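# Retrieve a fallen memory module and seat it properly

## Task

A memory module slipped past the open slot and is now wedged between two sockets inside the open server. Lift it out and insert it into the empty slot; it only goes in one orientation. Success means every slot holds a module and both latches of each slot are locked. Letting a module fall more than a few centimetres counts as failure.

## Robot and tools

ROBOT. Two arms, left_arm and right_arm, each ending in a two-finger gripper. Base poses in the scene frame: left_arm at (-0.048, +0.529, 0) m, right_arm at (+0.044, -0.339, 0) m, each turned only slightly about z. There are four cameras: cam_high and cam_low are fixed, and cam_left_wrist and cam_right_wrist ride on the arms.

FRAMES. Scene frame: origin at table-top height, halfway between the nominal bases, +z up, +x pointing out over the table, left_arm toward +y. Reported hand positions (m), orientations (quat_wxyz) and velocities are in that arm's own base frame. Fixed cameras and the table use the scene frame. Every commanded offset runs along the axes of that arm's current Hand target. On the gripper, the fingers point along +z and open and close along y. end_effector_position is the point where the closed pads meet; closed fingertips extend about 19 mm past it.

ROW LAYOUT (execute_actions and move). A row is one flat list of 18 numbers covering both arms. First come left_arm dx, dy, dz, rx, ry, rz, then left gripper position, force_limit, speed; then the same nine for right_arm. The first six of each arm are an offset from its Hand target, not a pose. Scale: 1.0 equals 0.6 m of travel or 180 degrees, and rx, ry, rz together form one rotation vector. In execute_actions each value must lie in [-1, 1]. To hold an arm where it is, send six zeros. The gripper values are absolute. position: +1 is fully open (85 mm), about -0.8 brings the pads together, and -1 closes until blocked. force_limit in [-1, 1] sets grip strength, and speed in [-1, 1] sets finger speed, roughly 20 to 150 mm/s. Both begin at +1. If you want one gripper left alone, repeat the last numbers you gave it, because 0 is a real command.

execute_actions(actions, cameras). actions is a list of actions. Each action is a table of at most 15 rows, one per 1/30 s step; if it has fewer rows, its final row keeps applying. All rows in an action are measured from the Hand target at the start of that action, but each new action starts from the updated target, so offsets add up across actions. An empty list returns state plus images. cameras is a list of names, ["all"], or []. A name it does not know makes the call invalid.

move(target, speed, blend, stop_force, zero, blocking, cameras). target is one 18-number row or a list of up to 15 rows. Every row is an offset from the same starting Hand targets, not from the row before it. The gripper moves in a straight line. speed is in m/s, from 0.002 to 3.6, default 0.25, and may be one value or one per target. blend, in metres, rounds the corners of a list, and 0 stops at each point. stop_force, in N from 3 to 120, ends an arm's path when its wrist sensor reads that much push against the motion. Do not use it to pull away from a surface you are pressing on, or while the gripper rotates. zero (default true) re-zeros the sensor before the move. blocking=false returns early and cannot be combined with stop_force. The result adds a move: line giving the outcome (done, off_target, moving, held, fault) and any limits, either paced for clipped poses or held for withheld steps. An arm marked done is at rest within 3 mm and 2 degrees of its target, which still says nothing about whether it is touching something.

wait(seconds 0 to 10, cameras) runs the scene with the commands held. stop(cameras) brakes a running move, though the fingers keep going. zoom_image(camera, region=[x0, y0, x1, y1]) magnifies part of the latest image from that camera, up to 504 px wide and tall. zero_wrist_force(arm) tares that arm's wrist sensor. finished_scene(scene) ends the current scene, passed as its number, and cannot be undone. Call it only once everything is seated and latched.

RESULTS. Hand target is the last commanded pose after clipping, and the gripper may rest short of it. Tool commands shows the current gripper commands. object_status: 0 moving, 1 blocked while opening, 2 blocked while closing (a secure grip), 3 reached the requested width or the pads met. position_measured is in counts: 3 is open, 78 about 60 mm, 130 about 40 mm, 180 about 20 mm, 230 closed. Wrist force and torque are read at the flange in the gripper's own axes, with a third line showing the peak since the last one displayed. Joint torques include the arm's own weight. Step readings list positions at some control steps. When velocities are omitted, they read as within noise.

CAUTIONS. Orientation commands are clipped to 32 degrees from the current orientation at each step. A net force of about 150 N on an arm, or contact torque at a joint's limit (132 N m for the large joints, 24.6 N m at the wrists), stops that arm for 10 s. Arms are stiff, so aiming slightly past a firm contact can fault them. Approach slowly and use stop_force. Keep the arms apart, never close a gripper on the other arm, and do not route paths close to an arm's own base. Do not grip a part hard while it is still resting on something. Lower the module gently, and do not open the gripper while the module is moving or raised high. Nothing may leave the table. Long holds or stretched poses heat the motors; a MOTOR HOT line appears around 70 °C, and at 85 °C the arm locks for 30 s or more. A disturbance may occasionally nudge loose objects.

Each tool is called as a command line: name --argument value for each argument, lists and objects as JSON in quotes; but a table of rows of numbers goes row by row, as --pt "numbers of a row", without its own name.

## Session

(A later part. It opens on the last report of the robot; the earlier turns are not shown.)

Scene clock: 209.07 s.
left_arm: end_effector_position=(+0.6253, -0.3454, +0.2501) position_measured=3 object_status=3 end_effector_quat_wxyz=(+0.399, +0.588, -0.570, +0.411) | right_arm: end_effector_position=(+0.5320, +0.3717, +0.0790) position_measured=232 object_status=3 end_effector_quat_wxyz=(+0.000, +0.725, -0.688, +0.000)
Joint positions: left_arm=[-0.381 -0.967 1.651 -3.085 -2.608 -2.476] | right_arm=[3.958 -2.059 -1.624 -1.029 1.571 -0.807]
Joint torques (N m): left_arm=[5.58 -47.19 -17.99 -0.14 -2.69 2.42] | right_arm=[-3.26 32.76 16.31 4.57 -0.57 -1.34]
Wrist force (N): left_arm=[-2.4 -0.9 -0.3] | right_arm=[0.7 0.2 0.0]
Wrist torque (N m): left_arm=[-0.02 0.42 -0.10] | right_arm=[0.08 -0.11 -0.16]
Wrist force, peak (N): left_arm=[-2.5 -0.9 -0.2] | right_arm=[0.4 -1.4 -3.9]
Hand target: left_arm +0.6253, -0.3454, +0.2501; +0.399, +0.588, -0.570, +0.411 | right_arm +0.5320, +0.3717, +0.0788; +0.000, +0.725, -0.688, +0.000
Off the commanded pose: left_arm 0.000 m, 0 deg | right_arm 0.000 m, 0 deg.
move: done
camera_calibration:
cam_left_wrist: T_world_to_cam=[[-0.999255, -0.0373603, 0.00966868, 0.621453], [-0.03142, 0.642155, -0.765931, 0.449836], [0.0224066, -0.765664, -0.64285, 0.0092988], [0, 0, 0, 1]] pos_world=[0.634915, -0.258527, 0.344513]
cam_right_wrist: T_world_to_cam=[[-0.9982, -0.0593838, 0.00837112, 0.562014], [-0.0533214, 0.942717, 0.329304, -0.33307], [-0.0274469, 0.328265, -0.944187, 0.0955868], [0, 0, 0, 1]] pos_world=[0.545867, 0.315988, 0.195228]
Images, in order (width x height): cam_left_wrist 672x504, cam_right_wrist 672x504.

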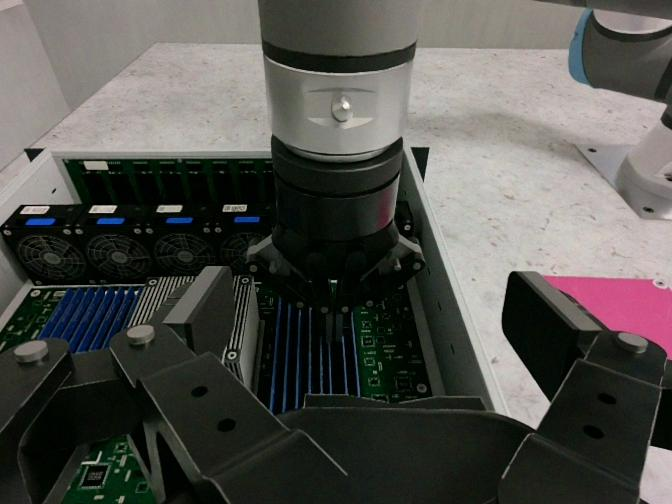

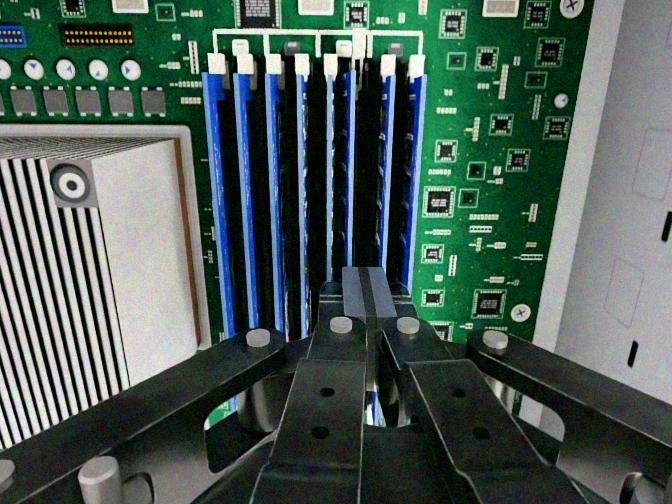

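move --target '[0,0,0,0,0,0,1,1,1, 0,-0.0015,0.022,0,0,0,-1,-1,0]' --speed 0.008 --stop_force 7

move --target '[0,0,0,0,0,0,1,1,1, 0.02,0,0,0,0,0,-1,-1,0]' --speed 0.02 --cameras '["cam_left_wrist","cam_right_wrist"]'

zoom_image --camera "cam_left_wrist" --region '[290, 280, 390, 380]'

zoom_image --camera "cam_right_wrist" --region '[280, 30, 420, 170]'

Scene clock: 262.13 s.
left_arm: end_effector_position=(+0.6253, -0.3454, +0.2501) position_measured=3 object_status=3 end_effector_quat_wxyz=(+0.399, +0.588, -0.570, +0.411) | right_arm: end_effector_position=(+0.5326, +0.3717, +0.0697) position_measured=232 object_status=3 end_effector_quat_wxyz=(+0.000, +0.725, -0.688, +0.000)
Joint positions: left_arm=[-0.381 -0.967 1.651 -3.085 -2.608 -2.476] | right_arm=[3.957 -2.071 -1.632 -1.009 1.571 -0.808]
Joint torques (N m): left_arm=[7.88 -47.32 -15.87 -0.22 -2.62 2.39] | right_arm=[8.88 41.8 20.66 -0.29 1.26 -0.42]
Wrist force (N): left_arm=[-2.2 -1.0 0.0] | right_arm=[1.4 0.5 -11.0]
Wrist torque (N m): left_arm=[-0.04 0.40 -0.10] | right_arm=[0.05 -0.09 -0.04]
Wrist force, peak (N): left_arm=[-2.6 -0.8 0.0] | right_arm=[6.2 1.1 -22.1]
Hand target: left_arm +0.6253, -0.3454, +0.2501; +0.399, +0.588, -0.570, +0.411 | right_arm +0.5326, +0.3717, +0.0697; +0.000, +0.725, -0.688, +0.000 (not the last commanded pose)
Off the commanded pose: left_arm 0.000 m, 0 deg | right_arm 0.004 m, 0 deg.
move: contact (right_arm)

Scene clock: 263.00 s.
left_arm: end_effector_position=(+0.6253, -0.3454, +0.2501) position_measured=3 object_status=3 end_effector_quat_wxyz=(+0.399, +0.588, -0.570, +0.411) | right_arm: end_effector_position=(+0.5332, +0.3596, +0.0697) position_measured=232 object_status=3 end_effector_quat_wxyz=(+0.000, +0.725, -0.688, +0.000)
Joint positions: left_arm=[-0.381 -0.967 1.651 -3.085 -2.608 -2.476] | right_arm=[3.943 -2.058 -1.653 -1.001 1.571 -0.822]
Joint torques (N m): left_arm=[7.6 -47.13 -15.27 -0.1 -2.65 2.41] | right_arm=[5.59 27.09 21.94 1.96 -1.37 0.82]
Wrist force (N): left_arm=[-2.2 -0.8 0.0] | right_arm=[-2.4 -0.1 -7.6]
Wrist torque (N m): left_arm=[-0.01 0.40 -0.10] | right_arm=[0.06 -0.07 -0.04]
Wrist force, peak (N): left_arm=[-2.5 -0.9 0.1] | right_arm=[1.4 0.8 -12.1]
Hand target: left_arm +0.6253, -0.3454, +0.2501; +0.399, +0.588, -0.570, +0.411 | right_arm +0.5332, +0.3598, +0.0697; +0.000, +0.725, -0.688, +0.000
Off the commanded pose: left_arm 0.000 m, 0 deg | right_arm 0.000 m, 0 deg.
move: done
camera_calibration:
cam_left_wrist: T_world_to_cam=[[-0.999255, -0.0373603, 0.00966868, 0.621453], [-0.03142, 0.642155, -0.765931, 0.449836], [0.0224066, -0.765664, -0.64285, 0.0092988], [0, 0, 0, 1]] pos_world=[0.634915, -0.258527, 0.344513]
cam_right_wrist: T_world_to_cam=[[-0.9982, -0.0593824, 0.0083653, 0.562678], [-0.0533195, 0.942686, 0.329393, -0.318634], [-0.027446, 0.328354, -0.944156, 0.0907479], [0, 0, 0, 1]] pos_world=[0.547167, 0.303987, 0.185929]
Images, in order (width x height): cam_left_wrist 672x504, cam_right_wrist 672x504.

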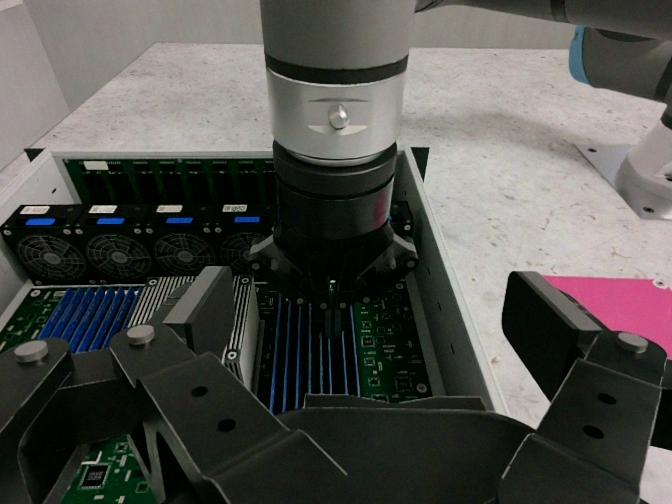

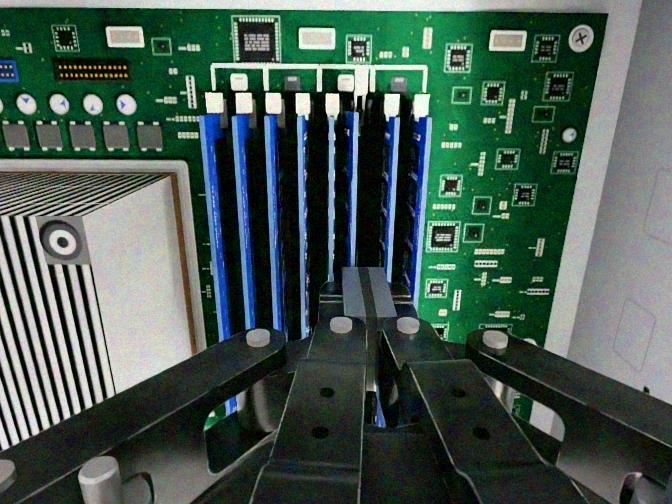

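Scaled by 5.040 from the camera's 672x504 image, which has a finer 960x720 frame.

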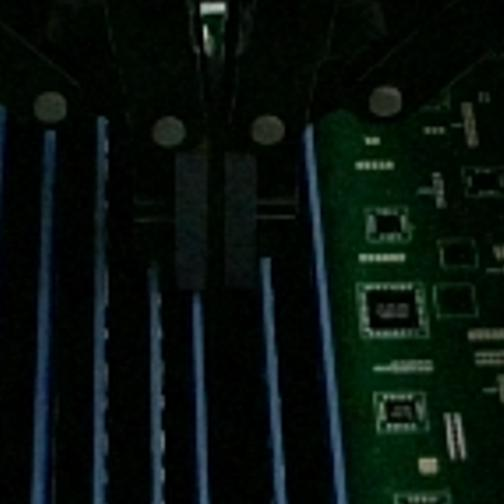

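Scaled by 3.600 from the camera's 672x504 image, which has a finer 960x720 frame.

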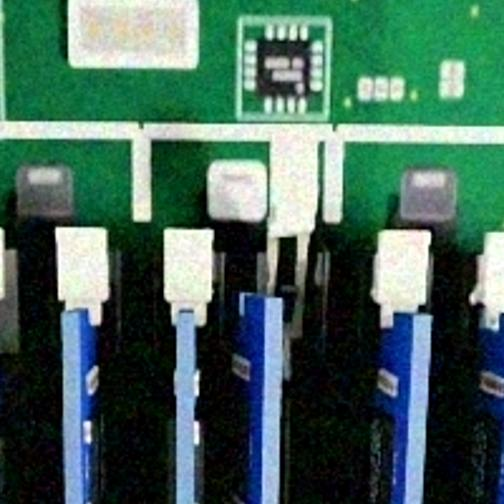

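move --target '[0,0,0,0,0,0,1,1,1, -0.0083,0,0,0,0,0,-1,-1,0]' --speed 0.01 --cameras '["cam_right_wrist"]'

zoom_image --camera "cam_right_wrist" --region '[280, 20, 420, 160]'

Scene clock: 285.13 s.
left_arm: end_effector_position=(+0.6253, -0.3454, +0.2501) position_measured=3 object_status=3 end_effector_quat_wxyz=(+0.399, +0.588, -0.570, +0.411) | right_arm: end_effector_position=(+0.5330, +0.3648, +0.0697) position_measured=232 object_status=3 end_effector_quat_wxyz=(+0.000, +0.725, -0.688, +0.000)
Joint positions: left_arm=[-0.381 -0.967 1.651 -3.085 -2.608 -2.476] | right_arm=[3.95 -2.064 -1.644 -1.004 1.571 -0.815]
Joint torques (N m): left_arm=[8 -46.96 -13.96 -0.21 -2.73 2.4] | right_arm=[3.26 32.93 14.94 0.58 1.38 1.05]
Wrist force (N): left_arm=[-2.4 -0.7 0.1] | right_arm=[4.1 0.1 -10.5]
Wrist torque (N m): left_arm=[0.01 0.42 -0.10] | right_arm=[0.09 -0.04 -0.15]
Wrist force, peak (N): left_arm=[-2.5 -1.0 0.1] | right_arm=[4.5 1.0 -13.0]
Hand target: left_arm +0.6253, -0.3454, +0.2501; +0.399, +0.588, -0.570, +0.411 | right_arm +0.5330, +0.3647, +0.0697; +0.000, +0.725, -0.688, +0.000
Off the commanded pose: left_arm 0.000 m, 0 deg | right_arm 0.000 m, 0 deg.
move: done
camera_calibration:
cam_right_wrist: T_world_to_cam=[[-0.9982, -0.0593838, 0.00837112, 0.562687], [-0.0533214, 0.942717, 0.329304, -0.323544], [-0.0274469, 0.328265, -0.944187, 0.0890655], [0, 0, 0, 1]] pos_world=[0.546867, 0.309188, 0.185928]
Images, in order (width x height): cam_right_wrist 672x504.

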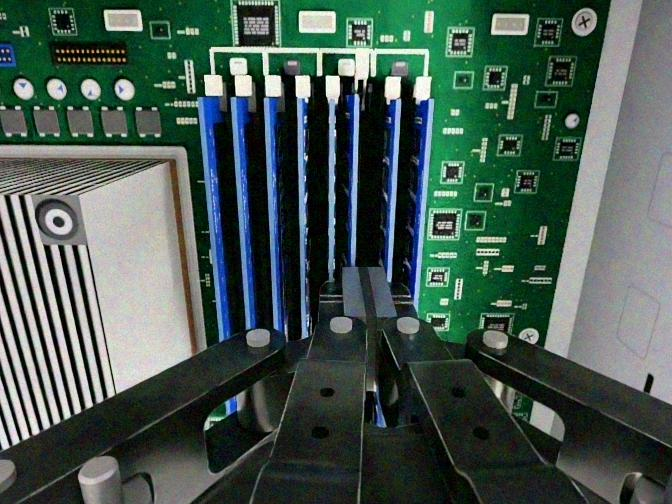

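Scaled by 3.600 from the camera's 672x504 image, which has a finer 960x720 frame.

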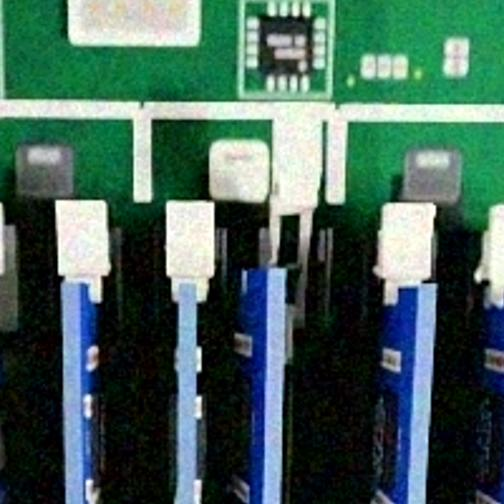

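move --target '[0,0,0,0,0,0,1,1,1, 0,-0.004,0,0,0,0,-1,-1,0]' --speed 0.01 --cameras '["cam_right_wrist","cam_left_wrist"]'

zoom_image --camera "cam_right_wrist" --region '[290, 180, 430, 320]'

zoom_image --camera "cam_left_wrist" --region '[290, 280, 390, 380]'

Scene clock: 294.90 s.
left_arm: end_effector_position=(+0.6253, -0.3454, +0.2501) position_measured=3 object_status=3 end_effector_quat_wxyz=(+0.399, +0.588, -0.570, +0.411) | right_arm: end_effector_position=(+0.5354, +0.3649, +0.0697) position_measured=232 object_status=3 end_effector_quat_wxyz=(+0.000, +0.725, -0.688, +0.000)
Joint positions: left_arm=[-0.381 -0.967 1.651 -3.085 -2.608 -2.476] | right_arm=[3.947 -2.068 -1.637 -1.007 1.571 -0.818]
Joint torques (N m): left_arm=[7.66 -47.46 -14.23 -0.12 -2.65 2.23] | right_arm=[0.85 29.7 15.31 0.02 0.37 -1.74]
Wrist force (N): left_arm=[-2.1 -0.8 0.0] | right_arm=[3.9 0.2 -15.2]
Wrist torque (N m): left_arm=[-0.01 0.40 -0.10] | right_arm=[0.09 -0.03 -0.02]
Wrist force, peak (N): left_arm=[-2.6 -1.1 0.0] | right_arm=[4.2 0.3 -15.6]
Hand target: left_arm +0.6253, -0.3454, +0.2501; +0.399, +0.588, -0.570, +0.411 | right_arm +0.5354, +0.3649, +0.0697; +0.000, +0.725, -0.688, +0.000
Off the commanded pose: left_arm 0.000 m, 0 deg | right_arm 0.000 m, 0 deg.
move: done
camera_calibration:
cam_left_wrist: T_world_to_cam=[[-0.999255, -0.0373603, 0.00966868, 0.621453], [-0.03142, 0.642155, -0.765931, 0.449836], [0.0224066, -0.765664, -0.64285, 0.0092988], [0, 0, 0, 1]] pos_world=[0.634915, -0.258527, 0.344513]
cam_right_wrist: T_world_to_cam=[[-0.998203, -0.0593486, 0.00827142, 0.565092], [-0.0533186, 0.942688, 0.329388, -0.323424], [-0.0273461, 0.328355, -0.944159, 0.0890435], [0, 0, 0, 1]] pos_world=[0.549267, 0.309187, 0.185929]
Images, in order (width x height): cam_left_wrist 672x504, cam_right_wrist 672x504.

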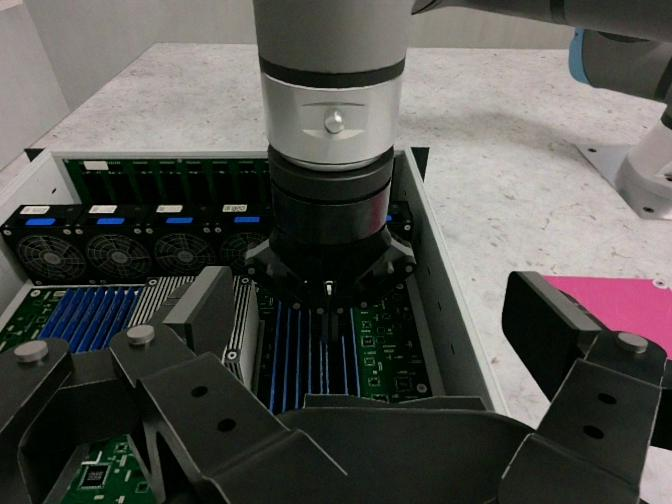

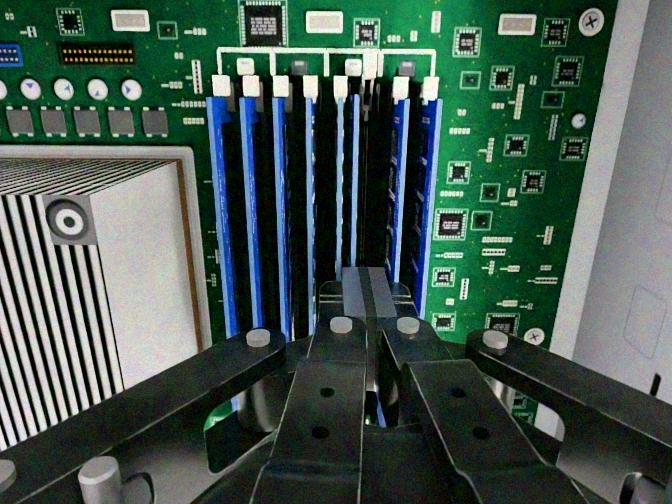

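Scaled by 3.600 from the camera's 672x504 image, which has a finer 960x720 frame.

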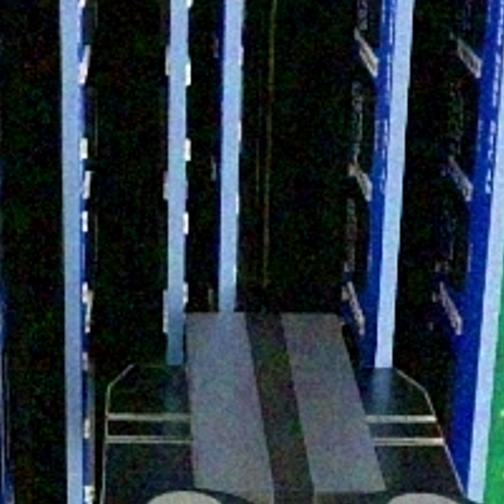

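Scaled by 5.040 from the camera's 672x504 image, which has a finer 960x720 frame.

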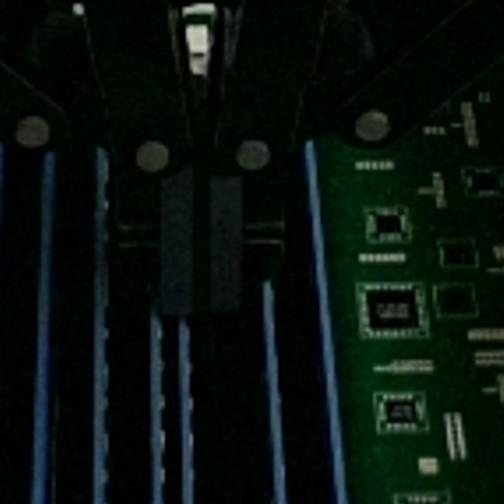

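move --target '[0,0,0,0,0,0,1,1,1, 0.025,0,-0.0002,0,0,0,-1,-1,0]' --speed 0.02 --cameras '["cam_right_wrist"]'

zoom_image --camera "cam_right_wrist" --region '[280, 50, 420, 190]'

Scene clock: 304.43 s.
left_arm: end_effector_position=(+0.6253, -0.3454, +0.2501) position_measured=3 object_status=3 end_effector_quat_wxyz=(+0.399, +0.588, -0.570, +0.411) | right_arm: end_effector_position=(+0.5362, +0.3497, +0.0698) position_measured=232 object_status=3 end_effector_quat_wxyz=(+0.000, +0.725, -0.688, +0.000)
Joint positions: left_arm=[-0.381 -0.967 1.651 -3.085 -2.608 -2.476] | right_arm=[3.929 -2.052 -1.662 -0.997 1.571 -0.836]
Joint torques (N m): left_arm=[7.59 -47.23 -14.61 -0.21 -2.69 2.28] | right_arm=[4.76 29.14 22.23 2.27 0.13 0.76]
Wrist force (N): left_arm=[-2.3 -0.9 -0.3] | right_arm=[-1.8 0.2 -7.6]
Wrist torque (N m): left_arm=[-0.02 0.42 -0.10] | right_arm=[0.11 -0.08 -0.04]
Wrist force, peak (N): left_arm=[-2.5 -1.0 -0.2] | right_arm=[3.2 0.2 -16.4]
Hand target: left_arm +0.6253, -0.3454, +0.2501; +0.399, +0.588, -0.570, +0.411 | right_arm +0.5362, +0.3499, +0.0698; +0.000, +0.725, -0.688, +0.000
Off the commanded pose: left_arm 0.000 m, 0 deg | right_arm 0.000 m, 0 deg.
move: done
camera_calibration:
cam_right_wrist: T_world_to_cam=[[-0.9982, -0.0593838, 0.00837112, 0.564983], [-0.0533214, 0.942717, 0.329304, -0.309204], [-0.0274469, 0.328265, -0.944187, 0.094299], [0, 0, 0, 1]] pos_world=[0.550067, 0.294088, 0.186128]
Images, in order (width x height): cam_right_wrist 672x504.

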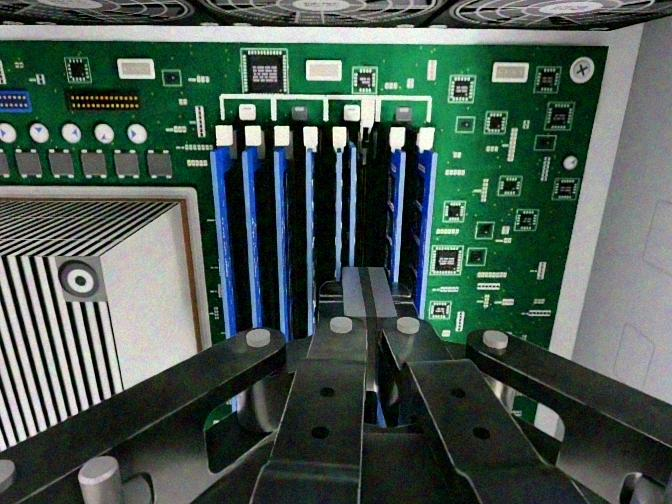

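Scaled by 3.600 from the camera's 672x504 image, which has a finer 960x720 frame.

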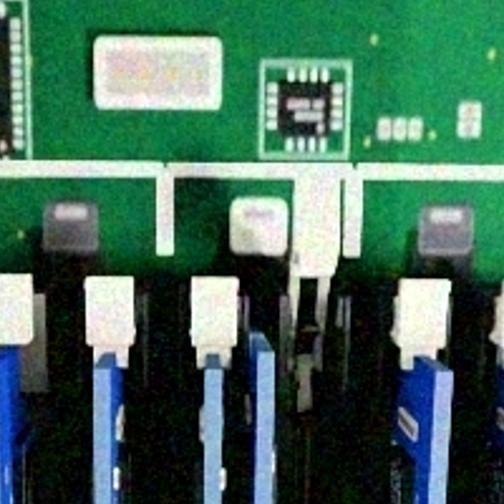

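move --target '[0,0,0,0,0,0,1,1,1, -0.03,0,0.0003,0,0,0,-1,-1,0]' --speed 0.02 --cameras '["cam_right_wrist","cam_left_wrist"]'

zoom_image --camera "cam_right_wrist" --region '[280, 10, 420, 150]'

zoom_image --camera "cam_left_wrist" --region '[270, 320, 370, 410]'

Scene clock: 318.83 s.
left_arm: end_effector_position=(+0.6253, -0.3454, +0.2501) position_measured=3 object_status=3 end_effector_quat_wxyz=(+0.399, +0.588, -0.570, +0.411) | right_arm: end_effector_position=(+0.5352, +0.3680, +0.0696) position_measured=232 object_status=3 end_effector_quat_wxyz=(+0.000, +0.725, -0.688, +0.000)
Joint positions: left_arm=[-0.381 -0.967 1.651 -3.085 -2.608 -2.476] | right_arm=[3.95 -2.071 -1.632 -1.009 1.571 -0.814]
Joint torques (N m): left_arm=[8.08 -47.04 -14.67 -0.21 -2.76 2.36] | right_arm=[-1.44 36.36 6.25 1.27 1.21 -0.93]
Wrist force (N): left_arm=[-2.2 -0.7 -0.1] | right_arm=[6.3 0.2 -17.8]
Wrist torque (N m): left_arm=[0.01 0.39 -0.10] | right_arm=[0.08 0.00 -0.13]
Wrist force, peak (N): left_arm=[-2.5 -1.0 0.0] | right_arm=[6.4 0.5 -19.3]
Hand target: left_arm +0.6253, -0.3454, +0.2501; +0.399, +0.588, -0.570, +0.411 | right_arm +0.5352, +0.3679, +0.0697; +0.000, +0.725, -0.688, +0.000
Off the commanded pose: left_arm 0.000 m, 0 deg | right_arm 0.000 m, 0 deg.
move: done
camera_calibration:
cam_left_wrist: T_world_to_cam=[[-0.999255, -0.0373603, 0.00966868, 0.621453], [-0.03142, 0.642155, -0.765931, 0.449836], [0.0224066, -0.765664, -0.64285, 0.0092988], [0, 0, 0, 1]] pos_world=[0.634915, -0.258527, 0.344513]
cam_right_wrist: T_world_to_cam=[[-0.998206, -0.0592838, 0.0084065, 0.565033], [-0.0532154, 0.942724, 0.329303, -0.326409], [-0.0274473, 0.328265, -0.944187, 0.0881085], [0, 0, 0, 1]] pos_world=[0.549067, 0.312288, 0.185928]
Images, in order (width x height): cam_left_wrist 672x504, cam_right_wrist 672x504.

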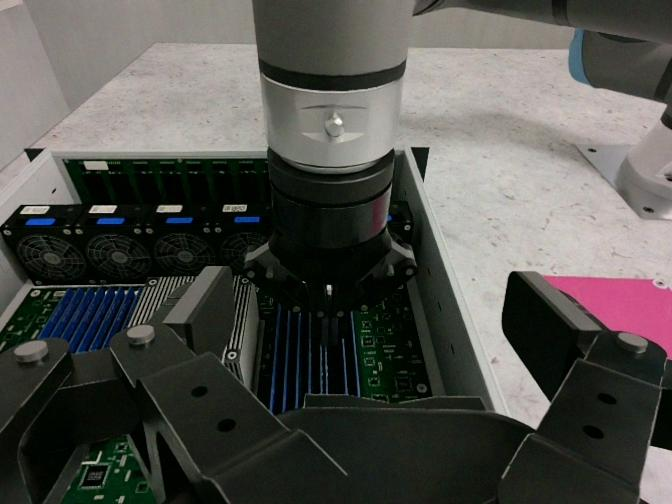

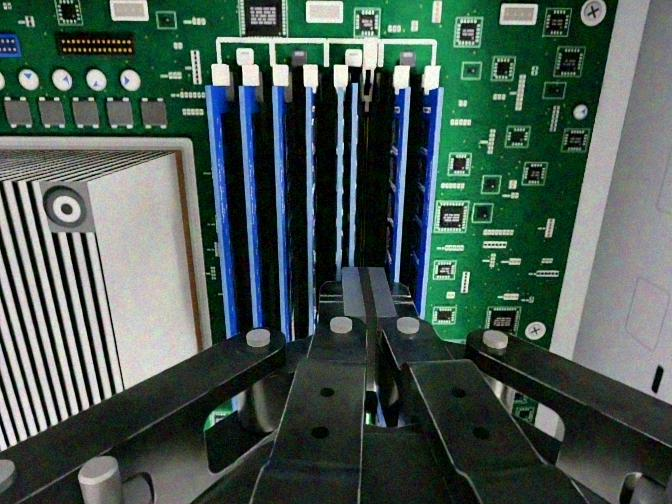

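Scaled by 3.600 from the camera's 672x504 image, which has a finer 960x720 frame.

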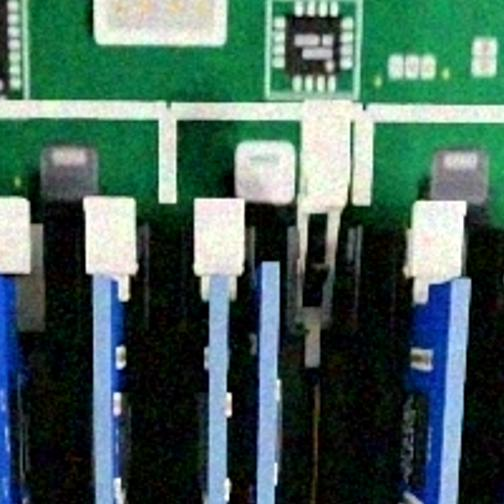

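Scaled by 5.040 from the camera's 672x504 image, which has a finer 960x720 frame.

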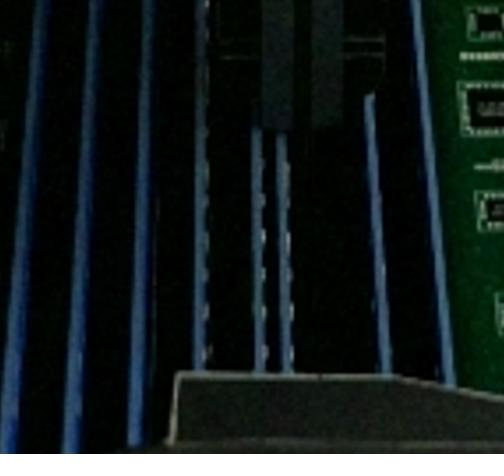

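move --target '[0,0,0,0,0,0,1,1,1, 0.05,0,-0.04,0,0,0,-1,-1,0]' --speed 0.1 --cameras '["cam_right_wrist"]'

zoom_image --camera "cam_right_wrist" --region '[290, 60, 430, 200]'

move --target '[0.02,0,-0.12,0,0,0,1,1,1, 0,0,0,0,0,0,-1,-1,0]' --speed 0.1 --cameras '["cam_left_wrist"]'

zoom_image --camera "cam_left_wrist" --region '[290, 280, 400, 400]'

Scene clock: 347.97 s.
left_arm: end_effector_position=(+0.6253, -0.3454, +0.2501) position_measured=3 object_status=3 end_effector_quat_wxyz=(+0.399, +0.588, -0.570, +0.411) | right_arm: end_effector_position=(+0.5367, +0.3378, +0.0935) position_measured=232 object_status=3 end_effector_quat_wxyz=(+0.000, +0.725, -0.688, +0.000)
Joint positions: left_arm=[-0.381 -0.967 1.651 -3.085 -2.608 -2.476] | right_arm=[3.915 -2.01 -1.656 -1.045 1.571 -0.85]
Joint torques (N m): left_arm=[7.36 -47.21 -14.61 -0.21 -2.74 2.3] | right_arm=[8.12 31.91 28.23 4.86 -0.84 1.86]
Wrist force (N): left_arm=[-2.1 -1.1 -0.1] | right_arm=[0.7 0.1 -0.5]
Wrist torque (N m): left_arm=[-0.06 0.41 -0.10] | right_arm=[0.09 -0.08 -0.15]
Wrist force, peak (N): left_arm=[-2.5 -1.0 -0.3] | right_arm=[5.9 0.0 -19.8]
Hand target: left_arm +0.6253, -0.3454, +0.2501; +0.399, +0.588, -0.570, +0.411 | right_arm +0.5368, +0.3379, +0.0936; +0.000, +0.725, -0.688, +0.000
Off the commanded pose: left_arm 0.000 m, 0 deg | right_arm 0.000 m, 0 deg.
move: done
camera_calibration:
cam_right_wrist: T_world_to_cam=[[-0.998195, -0.0594464, 0.00857234, 0.564643], [-0.0533204, 0.942787, 0.329105, -0.305642], [-0.027646, 0.328053, -0.944255, 0.120814], [0, 0, 0, 1]] pos_world=[0.550667, 0.282088, 0.209827]
Images, in order (width x height): cam_right_wrist 672x504.

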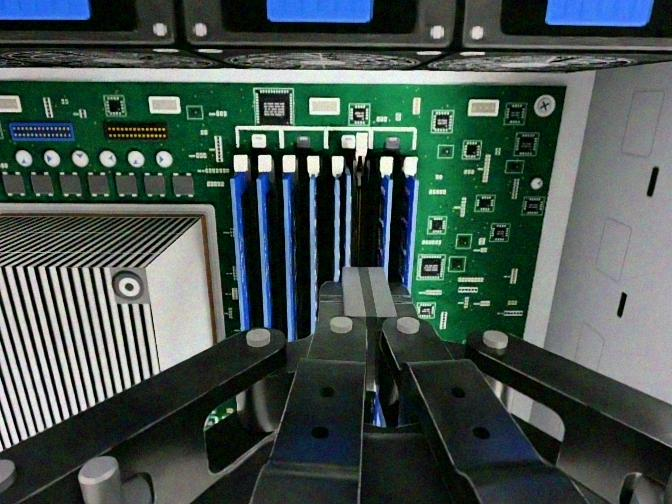

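Scaled by 3.600 from the camera's 672x504 image, which has a finer 960x720 frame.

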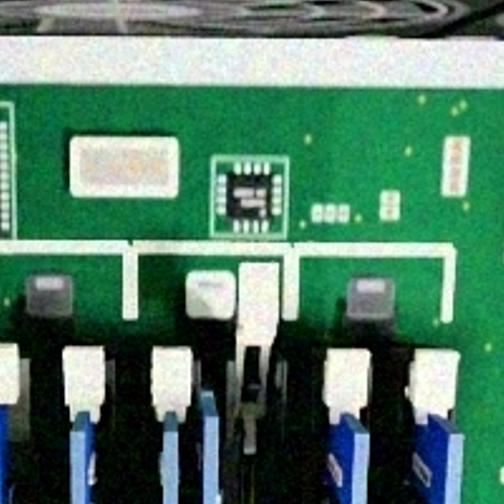

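Scene clock: 349.17 s.
left_arm: end_effector_position=(+0.6234, -0.2818, +0.2861) position_measured=3 object_status=3 end_effector_quat_wxyz=(+0.399, +0.588, -0.570, +0.411) | right_arm: end_effector_position=(+0.5368, +0.3379, +0.0936) position_measured=232 object_status=3 end_effector_quat_wxyz=(+0.000, +0.725, -0.688, +0.000)
Joint positions: left_arm=[-0.283 -1.067 1.677 -2.882 -2.676 -2.328] | right_arm=[3.915 -2.01 -1.656 -1.045 1.571 -0.85]
Joint torques (N m): left_arm=[-14.77 -35.17 -25.92 -4.12 0 -1.67] | right_arm=[8.66 39.19 26.43 4.51 1.43 2.03]
Wrist force (N): left_arm=[-2.4 -1.3 -0.1] | right_arm=[0.7 0.0 -0.6]
Wrist torque (N m): left_arm=[-0.10 0.42 -0.03] | right_arm=[0.08 -0.08 -0.18]
Wrist force, peak (N): left_arm=[-2.7 -1.3 -0.3] | right_arm=[0.7 0.0 -0.7]
Hand target: left_arm +0.6234, -0.2819, +0.2861; +0.399, +0.588, -0.570, +0.411 | right_arm +0.5368, +0.3379, +0.0936; +0.000, +0.725, -0.688, +0.000
Off the commanded pose: left_arm 0.000 m, 0 deg | right_arm 0.000 m, 0 deg.
move: done
camera_calibration:
cam_left_wrist: T_world_to_cam=[[-0.999247, -0.037577, 0.00961471, 0.621557], [-0.0315179, 0.642146, -0.765934, 0.436494], [0.0226074, -0.765661, -0.642847, 0.0809887], [0, 0, 0, 1]] pos_world=[0.633016, -0.194927, 0.380413]
Images, in order (width x height): cam_left_wrist 672x504.

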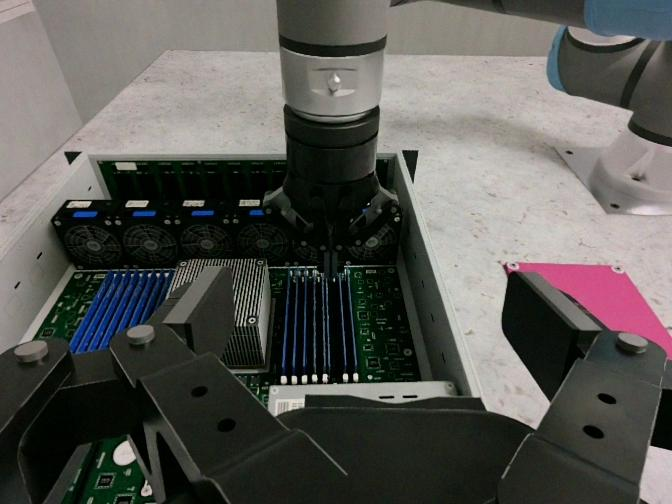

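Scaled by 4.200 from the camera's 672x504 image, which has a finer 960x720 frame.

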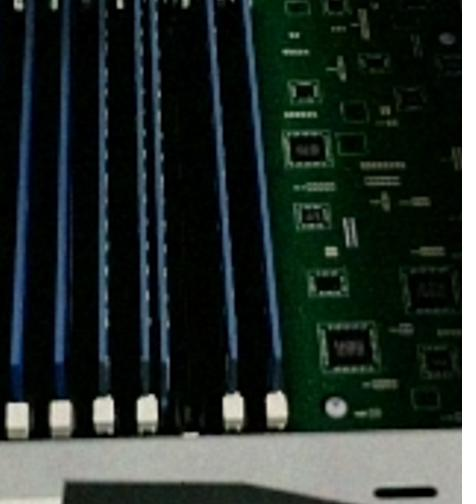

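zoom_image --camera "cam_left_wrist" --region '[305, 340, 365, 400]'

zoom_image --camera "cam_left_wrist" --region '[305, 250, 365, 310]'

zoom_image --camera "cam_right_wrist" --region '[310, 130, 400, 220]'

Scaled by 8.400 from the camera's 672x504 image, which has a finer 960x720 frame.

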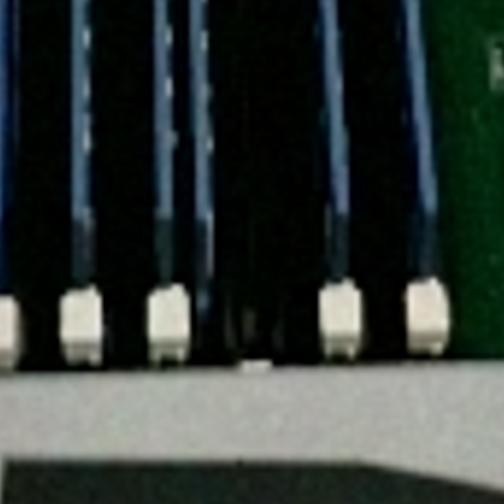

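Scaled by 8.400 from the camera's 672x504 image, which has a finer 960x720 frame.

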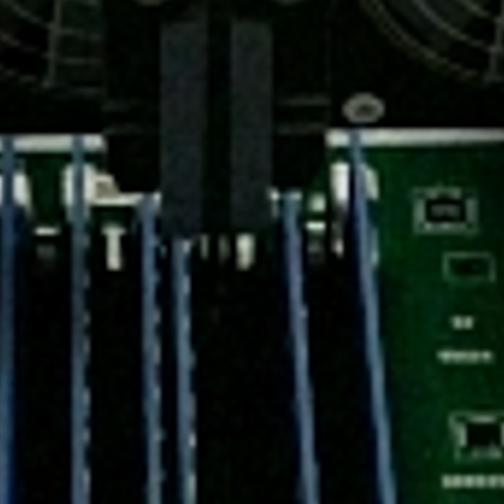

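This scene's latest camera images include none from cam_right_wrist. They are from: cam_left_wrist. cam_right_wrist's image comes with the result of a call that names it in "cameras".

move --target '[0,0,0,0,0,0,1,1,1, 0.08,0.0009,0,0,0,0,-1,-1,0]' --speed 0.1 --cameras '["cam_right_wrist","cam_left_wrist"]'

zoom_image --camera "cam_right_wrist" --region '[290, 190, 410, 310]'

zoom_image --camera "cam_left_wrist" --region '[300, 220, 370, 290]'

Scene clock: 394.97 s.
left_arm: end_effector_position=(+0.6234, -0.2819, +0.2861) position_measured=3 object_status=3 end_effector_quat_wxyz=(+0.399, +0.588, -0.571, +0.411) | right_arm: end_effector_position=(+0.5388, +0.2899, +0.0936) position_measured=232 object_status=3 end_effector_quat_wxyz=(+0.000, +0.725, -0.688, +0.000)
Joint positions: left_arm=[-0.283 -1.067 1.677 -2.882 -2.676 -2.328] | right_arm=[3.855 -1.964 -1.727 -1.021 1.571 -0.91]
Joint torques (N m): left_arm=[-15.13 -31.25 -23.92 -3.33 0.2 0.15] | right_arm=[8.25 29.25 27.11 0.62 0.56 2]
Wrist force (N): left_arm=[-2.4 -1.1 -0.1] | right_arm=[0.5 0.1 -0.3]
Wrist torque (N m): left_arm=[-0.07 0.43 -0.02] | right_arm=[0.11 -0.09 -0.15]
Wrist force, peak (N): left_arm=[-2.6 -1.4 0.0] | right_arm=[2.3 0.2 0.0]
Hand target: left_arm +0.6234, -0.2819, +0.2861; +0.399, +0.588, -0.570, +0.411 | right_arm +0.5388, +0.2899, +0.0936; +0.000, +0.725, -0.688, +0.000
Off the commanded pose: left_arm 0.000 m, 0 deg | right_arm 0.000 m, 0 deg.
move: done
camera_calibration:
cam_left_wrist: T_world_to_cam=[[-0.999255, -0.037361, 0.00966834, 0.621579], [-0.031422, 0.642213, -0.765882, 0.436491], [0.022405, -0.765615, -0.642909, 0.0810721], [0, 0, 0, 1]] pos_world=[0.633015, -0.195027, 0.380413]
cam_right_wrist: T_world_to_cam=[[-0.998201, -0.0594081, 0.00813823, 0.563877], [-0.053416, 0.942653, 0.329472, -0.260369], [-0.0272448, 0.328445, -0.94413, 0.136246], [0, 0, 0, 1]] pos_world=[0.552666, 0.234187, 0.20983]
Images, in order (width x height): cam_left_wrist 672x504, cam_right_wrist 672x504.

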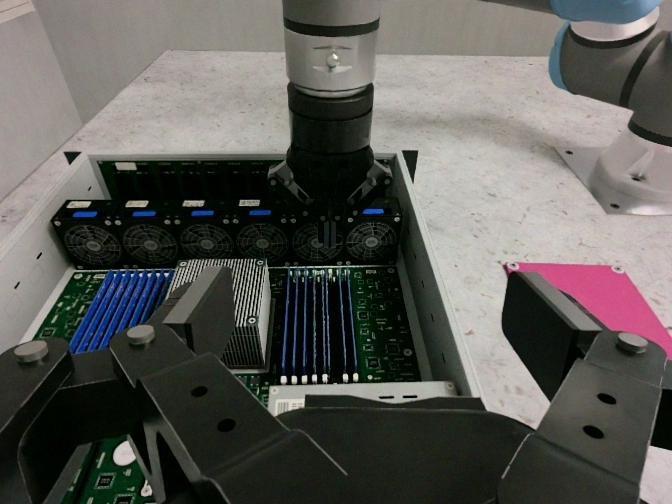

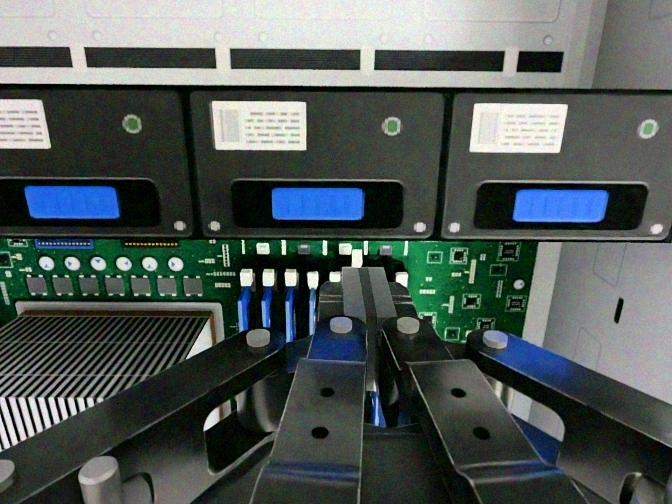

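Scaled by 4.200 from the camera's 672x504 image, which has a finer 960x720 frame.

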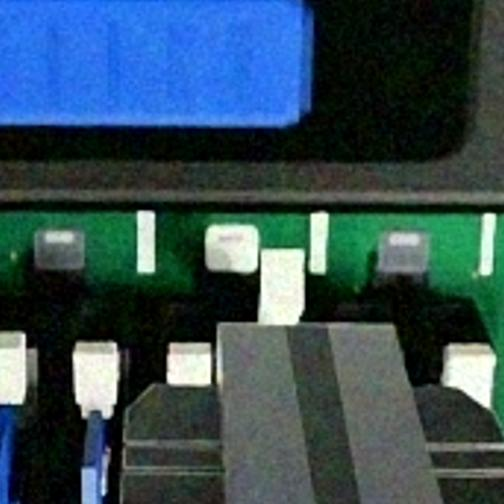

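Scaled by 7.200 from the camera's 672x504 image, which has a finer 960x720 frame.

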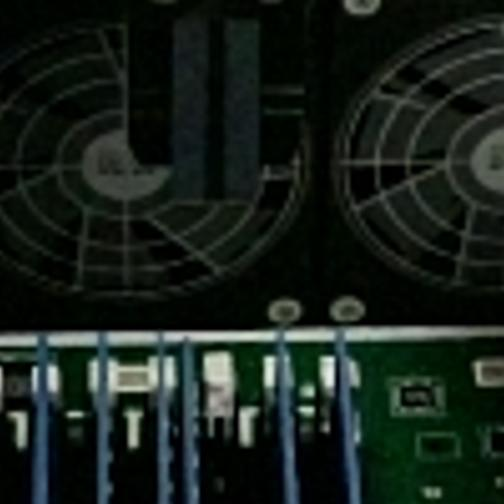

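move --target '[0,0,0,0,0,0,1,1,1, 0,0,0.041,0,0,0,-1,-1,0]' --speed 0.04 --stop_force 5 --cameras '["cam_right_wrist","cam_left_wrist"]'

zoom_image --camera "cam_right_wrist" --region '[290, 190, 410, 310]'

zoom_image --camera "cam_left_wrist" --region '[300, 230, 370, 300]'

Scene clock: 414.17 s.
left_arm: end_effector_position=(+0.6234, -0.2819, +0.2861) position_measured=3 object_status=3 end_effector_quat_wxyz=(+0.399, +0.588, -0.570, +0.411) | right_arm: end_effector_position=(+0.5388, +0.2899, +0.0690) position_measured=232 object_status=3 end_effector_quat_wxyz=(+0.000, +0.725, -0.688, +0.000)
Joint positions: left_arm=[-0.283 -1.067 1.677 -2.882 -2.676 -2.328] | right_arm=[3.855 -1.996 -1.753 -0.963 1.571 -0.91]
Joint torques (N m): left_arm=[-14.65 -31.35 -15.28 -5.42 0.15 -2.35] | right_arm=[7.52 44.45 26.62 0.64 1.23 1.73]
Wrist force (N): left_arm=[-2.2 -1.4 -0.2] | right_arm=[0.9 0.0 0.0]
Wrist torque (N m): left_arm=[-0.12 0.40 -0.02] | right_arm=[0.09 -0.08 -0.18]
Wrist force, peak (N): left_arm=[-2.5 -1.4 -0.3] | right_arm=[0.8 0.2 0.8]
Hand target: left_arm +0.6234, -0.2819, +0.2861; +0.399, +0.588, -0.570, +0.411 | right_arm +0.5388, +0.2899, +0.0690; +0.000, +0.725, -0.688, +0.000
Off the commanded pose: left_arm 0.000 m, 0 deg | right_arm 0.000 m, 0 deg.
move: done
camera_calibration:
cam_left_wrist: T_world_to_cam=[[-0.999255, -0.0373603, 0.00966868, 0.621579], [-0.03142, 0.642155, -0.765931, 0.436497], [0.0224066, -0.765664, -0.64285, 0.0810394], [0, 0, 0, 1]] pos_world=[0.633015, -0.195027, 0.380413]
cam_right_wrist: T_world_to_cam=[[-0.9982, -0.0593838, 0.00837112, 0.564034], [-0.0533214, 0.942717, 0.329304, -0.252395], [-0.0274469, 0.328265, -0.944187, 0.113151], [0, 0, 0, 1]] pos_world=[0.552667, 0.234288, 0.185228]
Images, in order (width x height): cam_left_wrist 672x504, cam_right_wrist 672x504.

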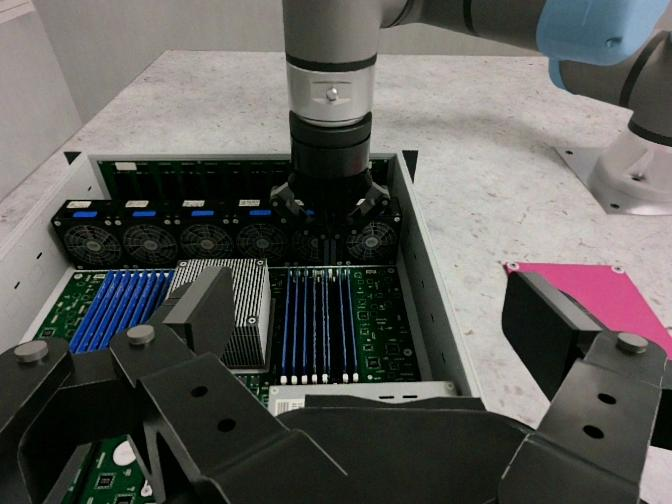

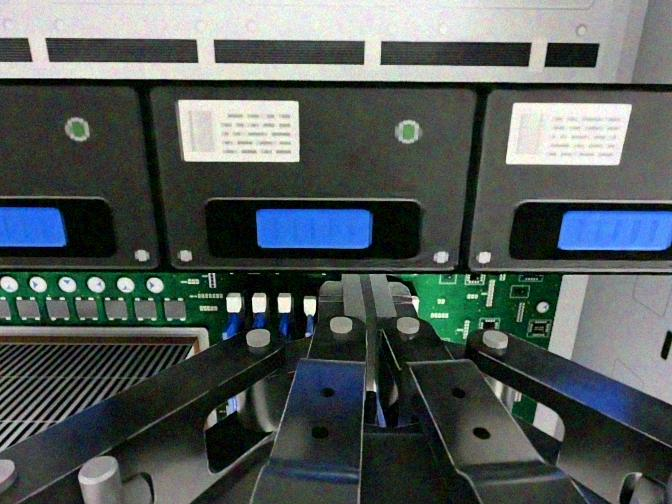

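Scaled by 4.200 from the camera's 672x504 image, which has a finer 960x720 frame.

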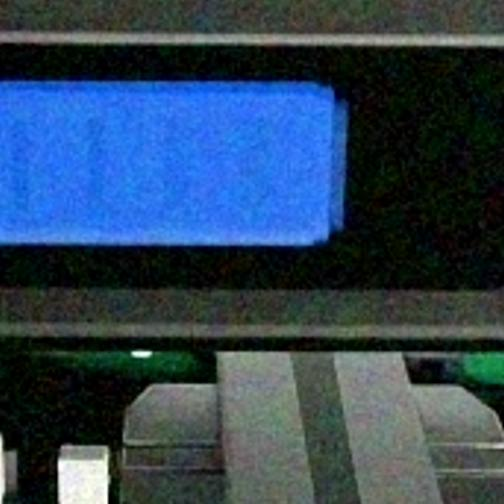

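Scaled by 7.200 from the camera's 672x504 image, which has a finer 960x720 frame.

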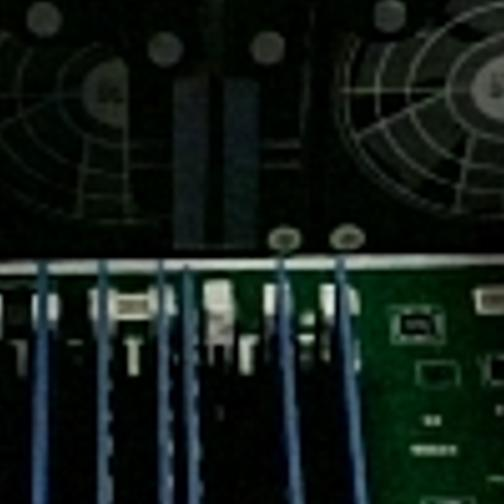

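move --target '[0,0,0,0,0,0,1,1,1, -0.011,0,0,0,0,0,-1,-1,0]' --speed 0.006 --stop_force 20 --cameras '["cam_left_wrist"]'

zoom_image --camera "cam_left_wrist" --region '[300, 230, 370, 300]'

zoom_image --camera "cam_left_wrist" --region '[305, 340, 365, 400]'

Scene clock: 422.27 s.
left_arm: end_effector_position=(+0.6234, -0.2819, +0.2861) position_measured=3 object_status=3 end_effector_quat_wxyz=(+0.399, +0.588, -0.570, +0.411) | right_arm: end_effector_position=(+0.5384, +0.2966, +0.0690) position_measured=232 object_status=3 end_effector_quat_wxyz=(+0.000, +0.725, -0.688, +0.000)
Joint positions: left_arm=[-0.283 -1.067 1.677 -2.882 -2.676 -2.328] | right_arm=[3.863 -2.002 -1.744 -0.966 1.571 -0.902]
Joint torques (N m): left_arm=[-14.4 -31.02 -14.5 -5.37 0.14 -2.39] | right_arm=[-1.7 38.82 15.59 1.6 -0.5 -0.94]
Wrist force (N): left_arm=[-2.2 -1.3 -0.2] | right_arm=[0.9 0.2 -0.3]
Wrist torque (N m): left_arm=[-0.11 0.39 -0.03] | right_arm=[0.12 -0.04 -0.18]
Wrist force, peak (N): left_arm=[-2.7 -1.3 0.0] | right_arm=[1.1 -0.1 -0.2]
Hand target: left_arm +0.6234, -0.2819, +0.2861; +0.399, +0.588, -0.570, +0.411 | right_arm +0.5384, +0.2965, +0.0690; +0.000, +0.725, -0.688, +0.000
Off the commanded pose: left_arm 0.000 m, 0 deg | right_arm 0.000 m, 0 deg.
move: done
camera_calibration:
cam_left_wrist: T_world_to_cam=[[-0.999255, -0.0373603, 0.00966868, 0.621579], [-0.03142, 0.642155, -0.765931, 0.436497], [0.0224066, -0.765664, -0.64285, 0.0810394], [0, 0, 0, 1]] pos_world=[0.633015, -0.195027, 0.380413]
Images, in order (width x height): cam_left_wrist 672x504.

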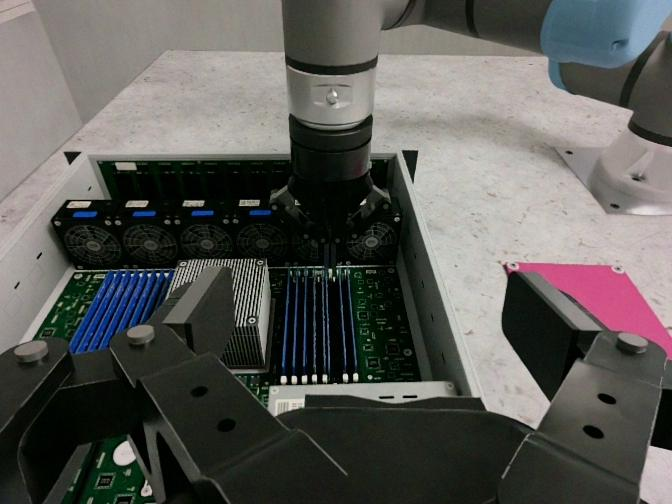

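Scaled by 7.200 from the camera's 672x504 image, which has a finer 960x720 frame.

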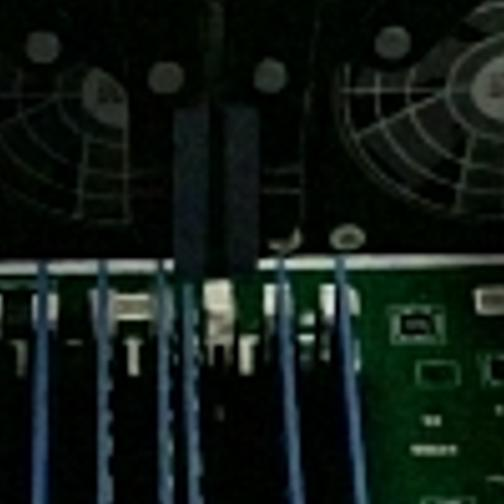

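Scaled by 8.400 from the camera's 672x504 image, which has a finer 960x720 frame.

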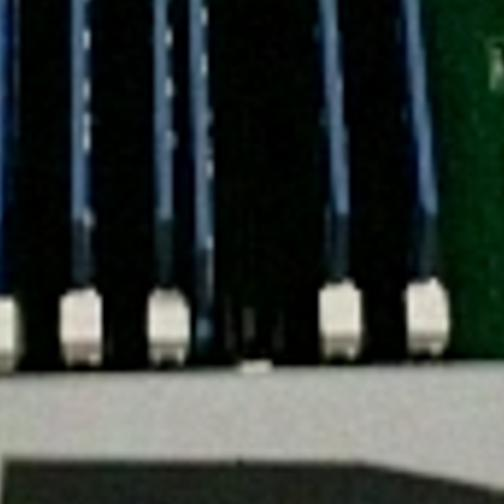

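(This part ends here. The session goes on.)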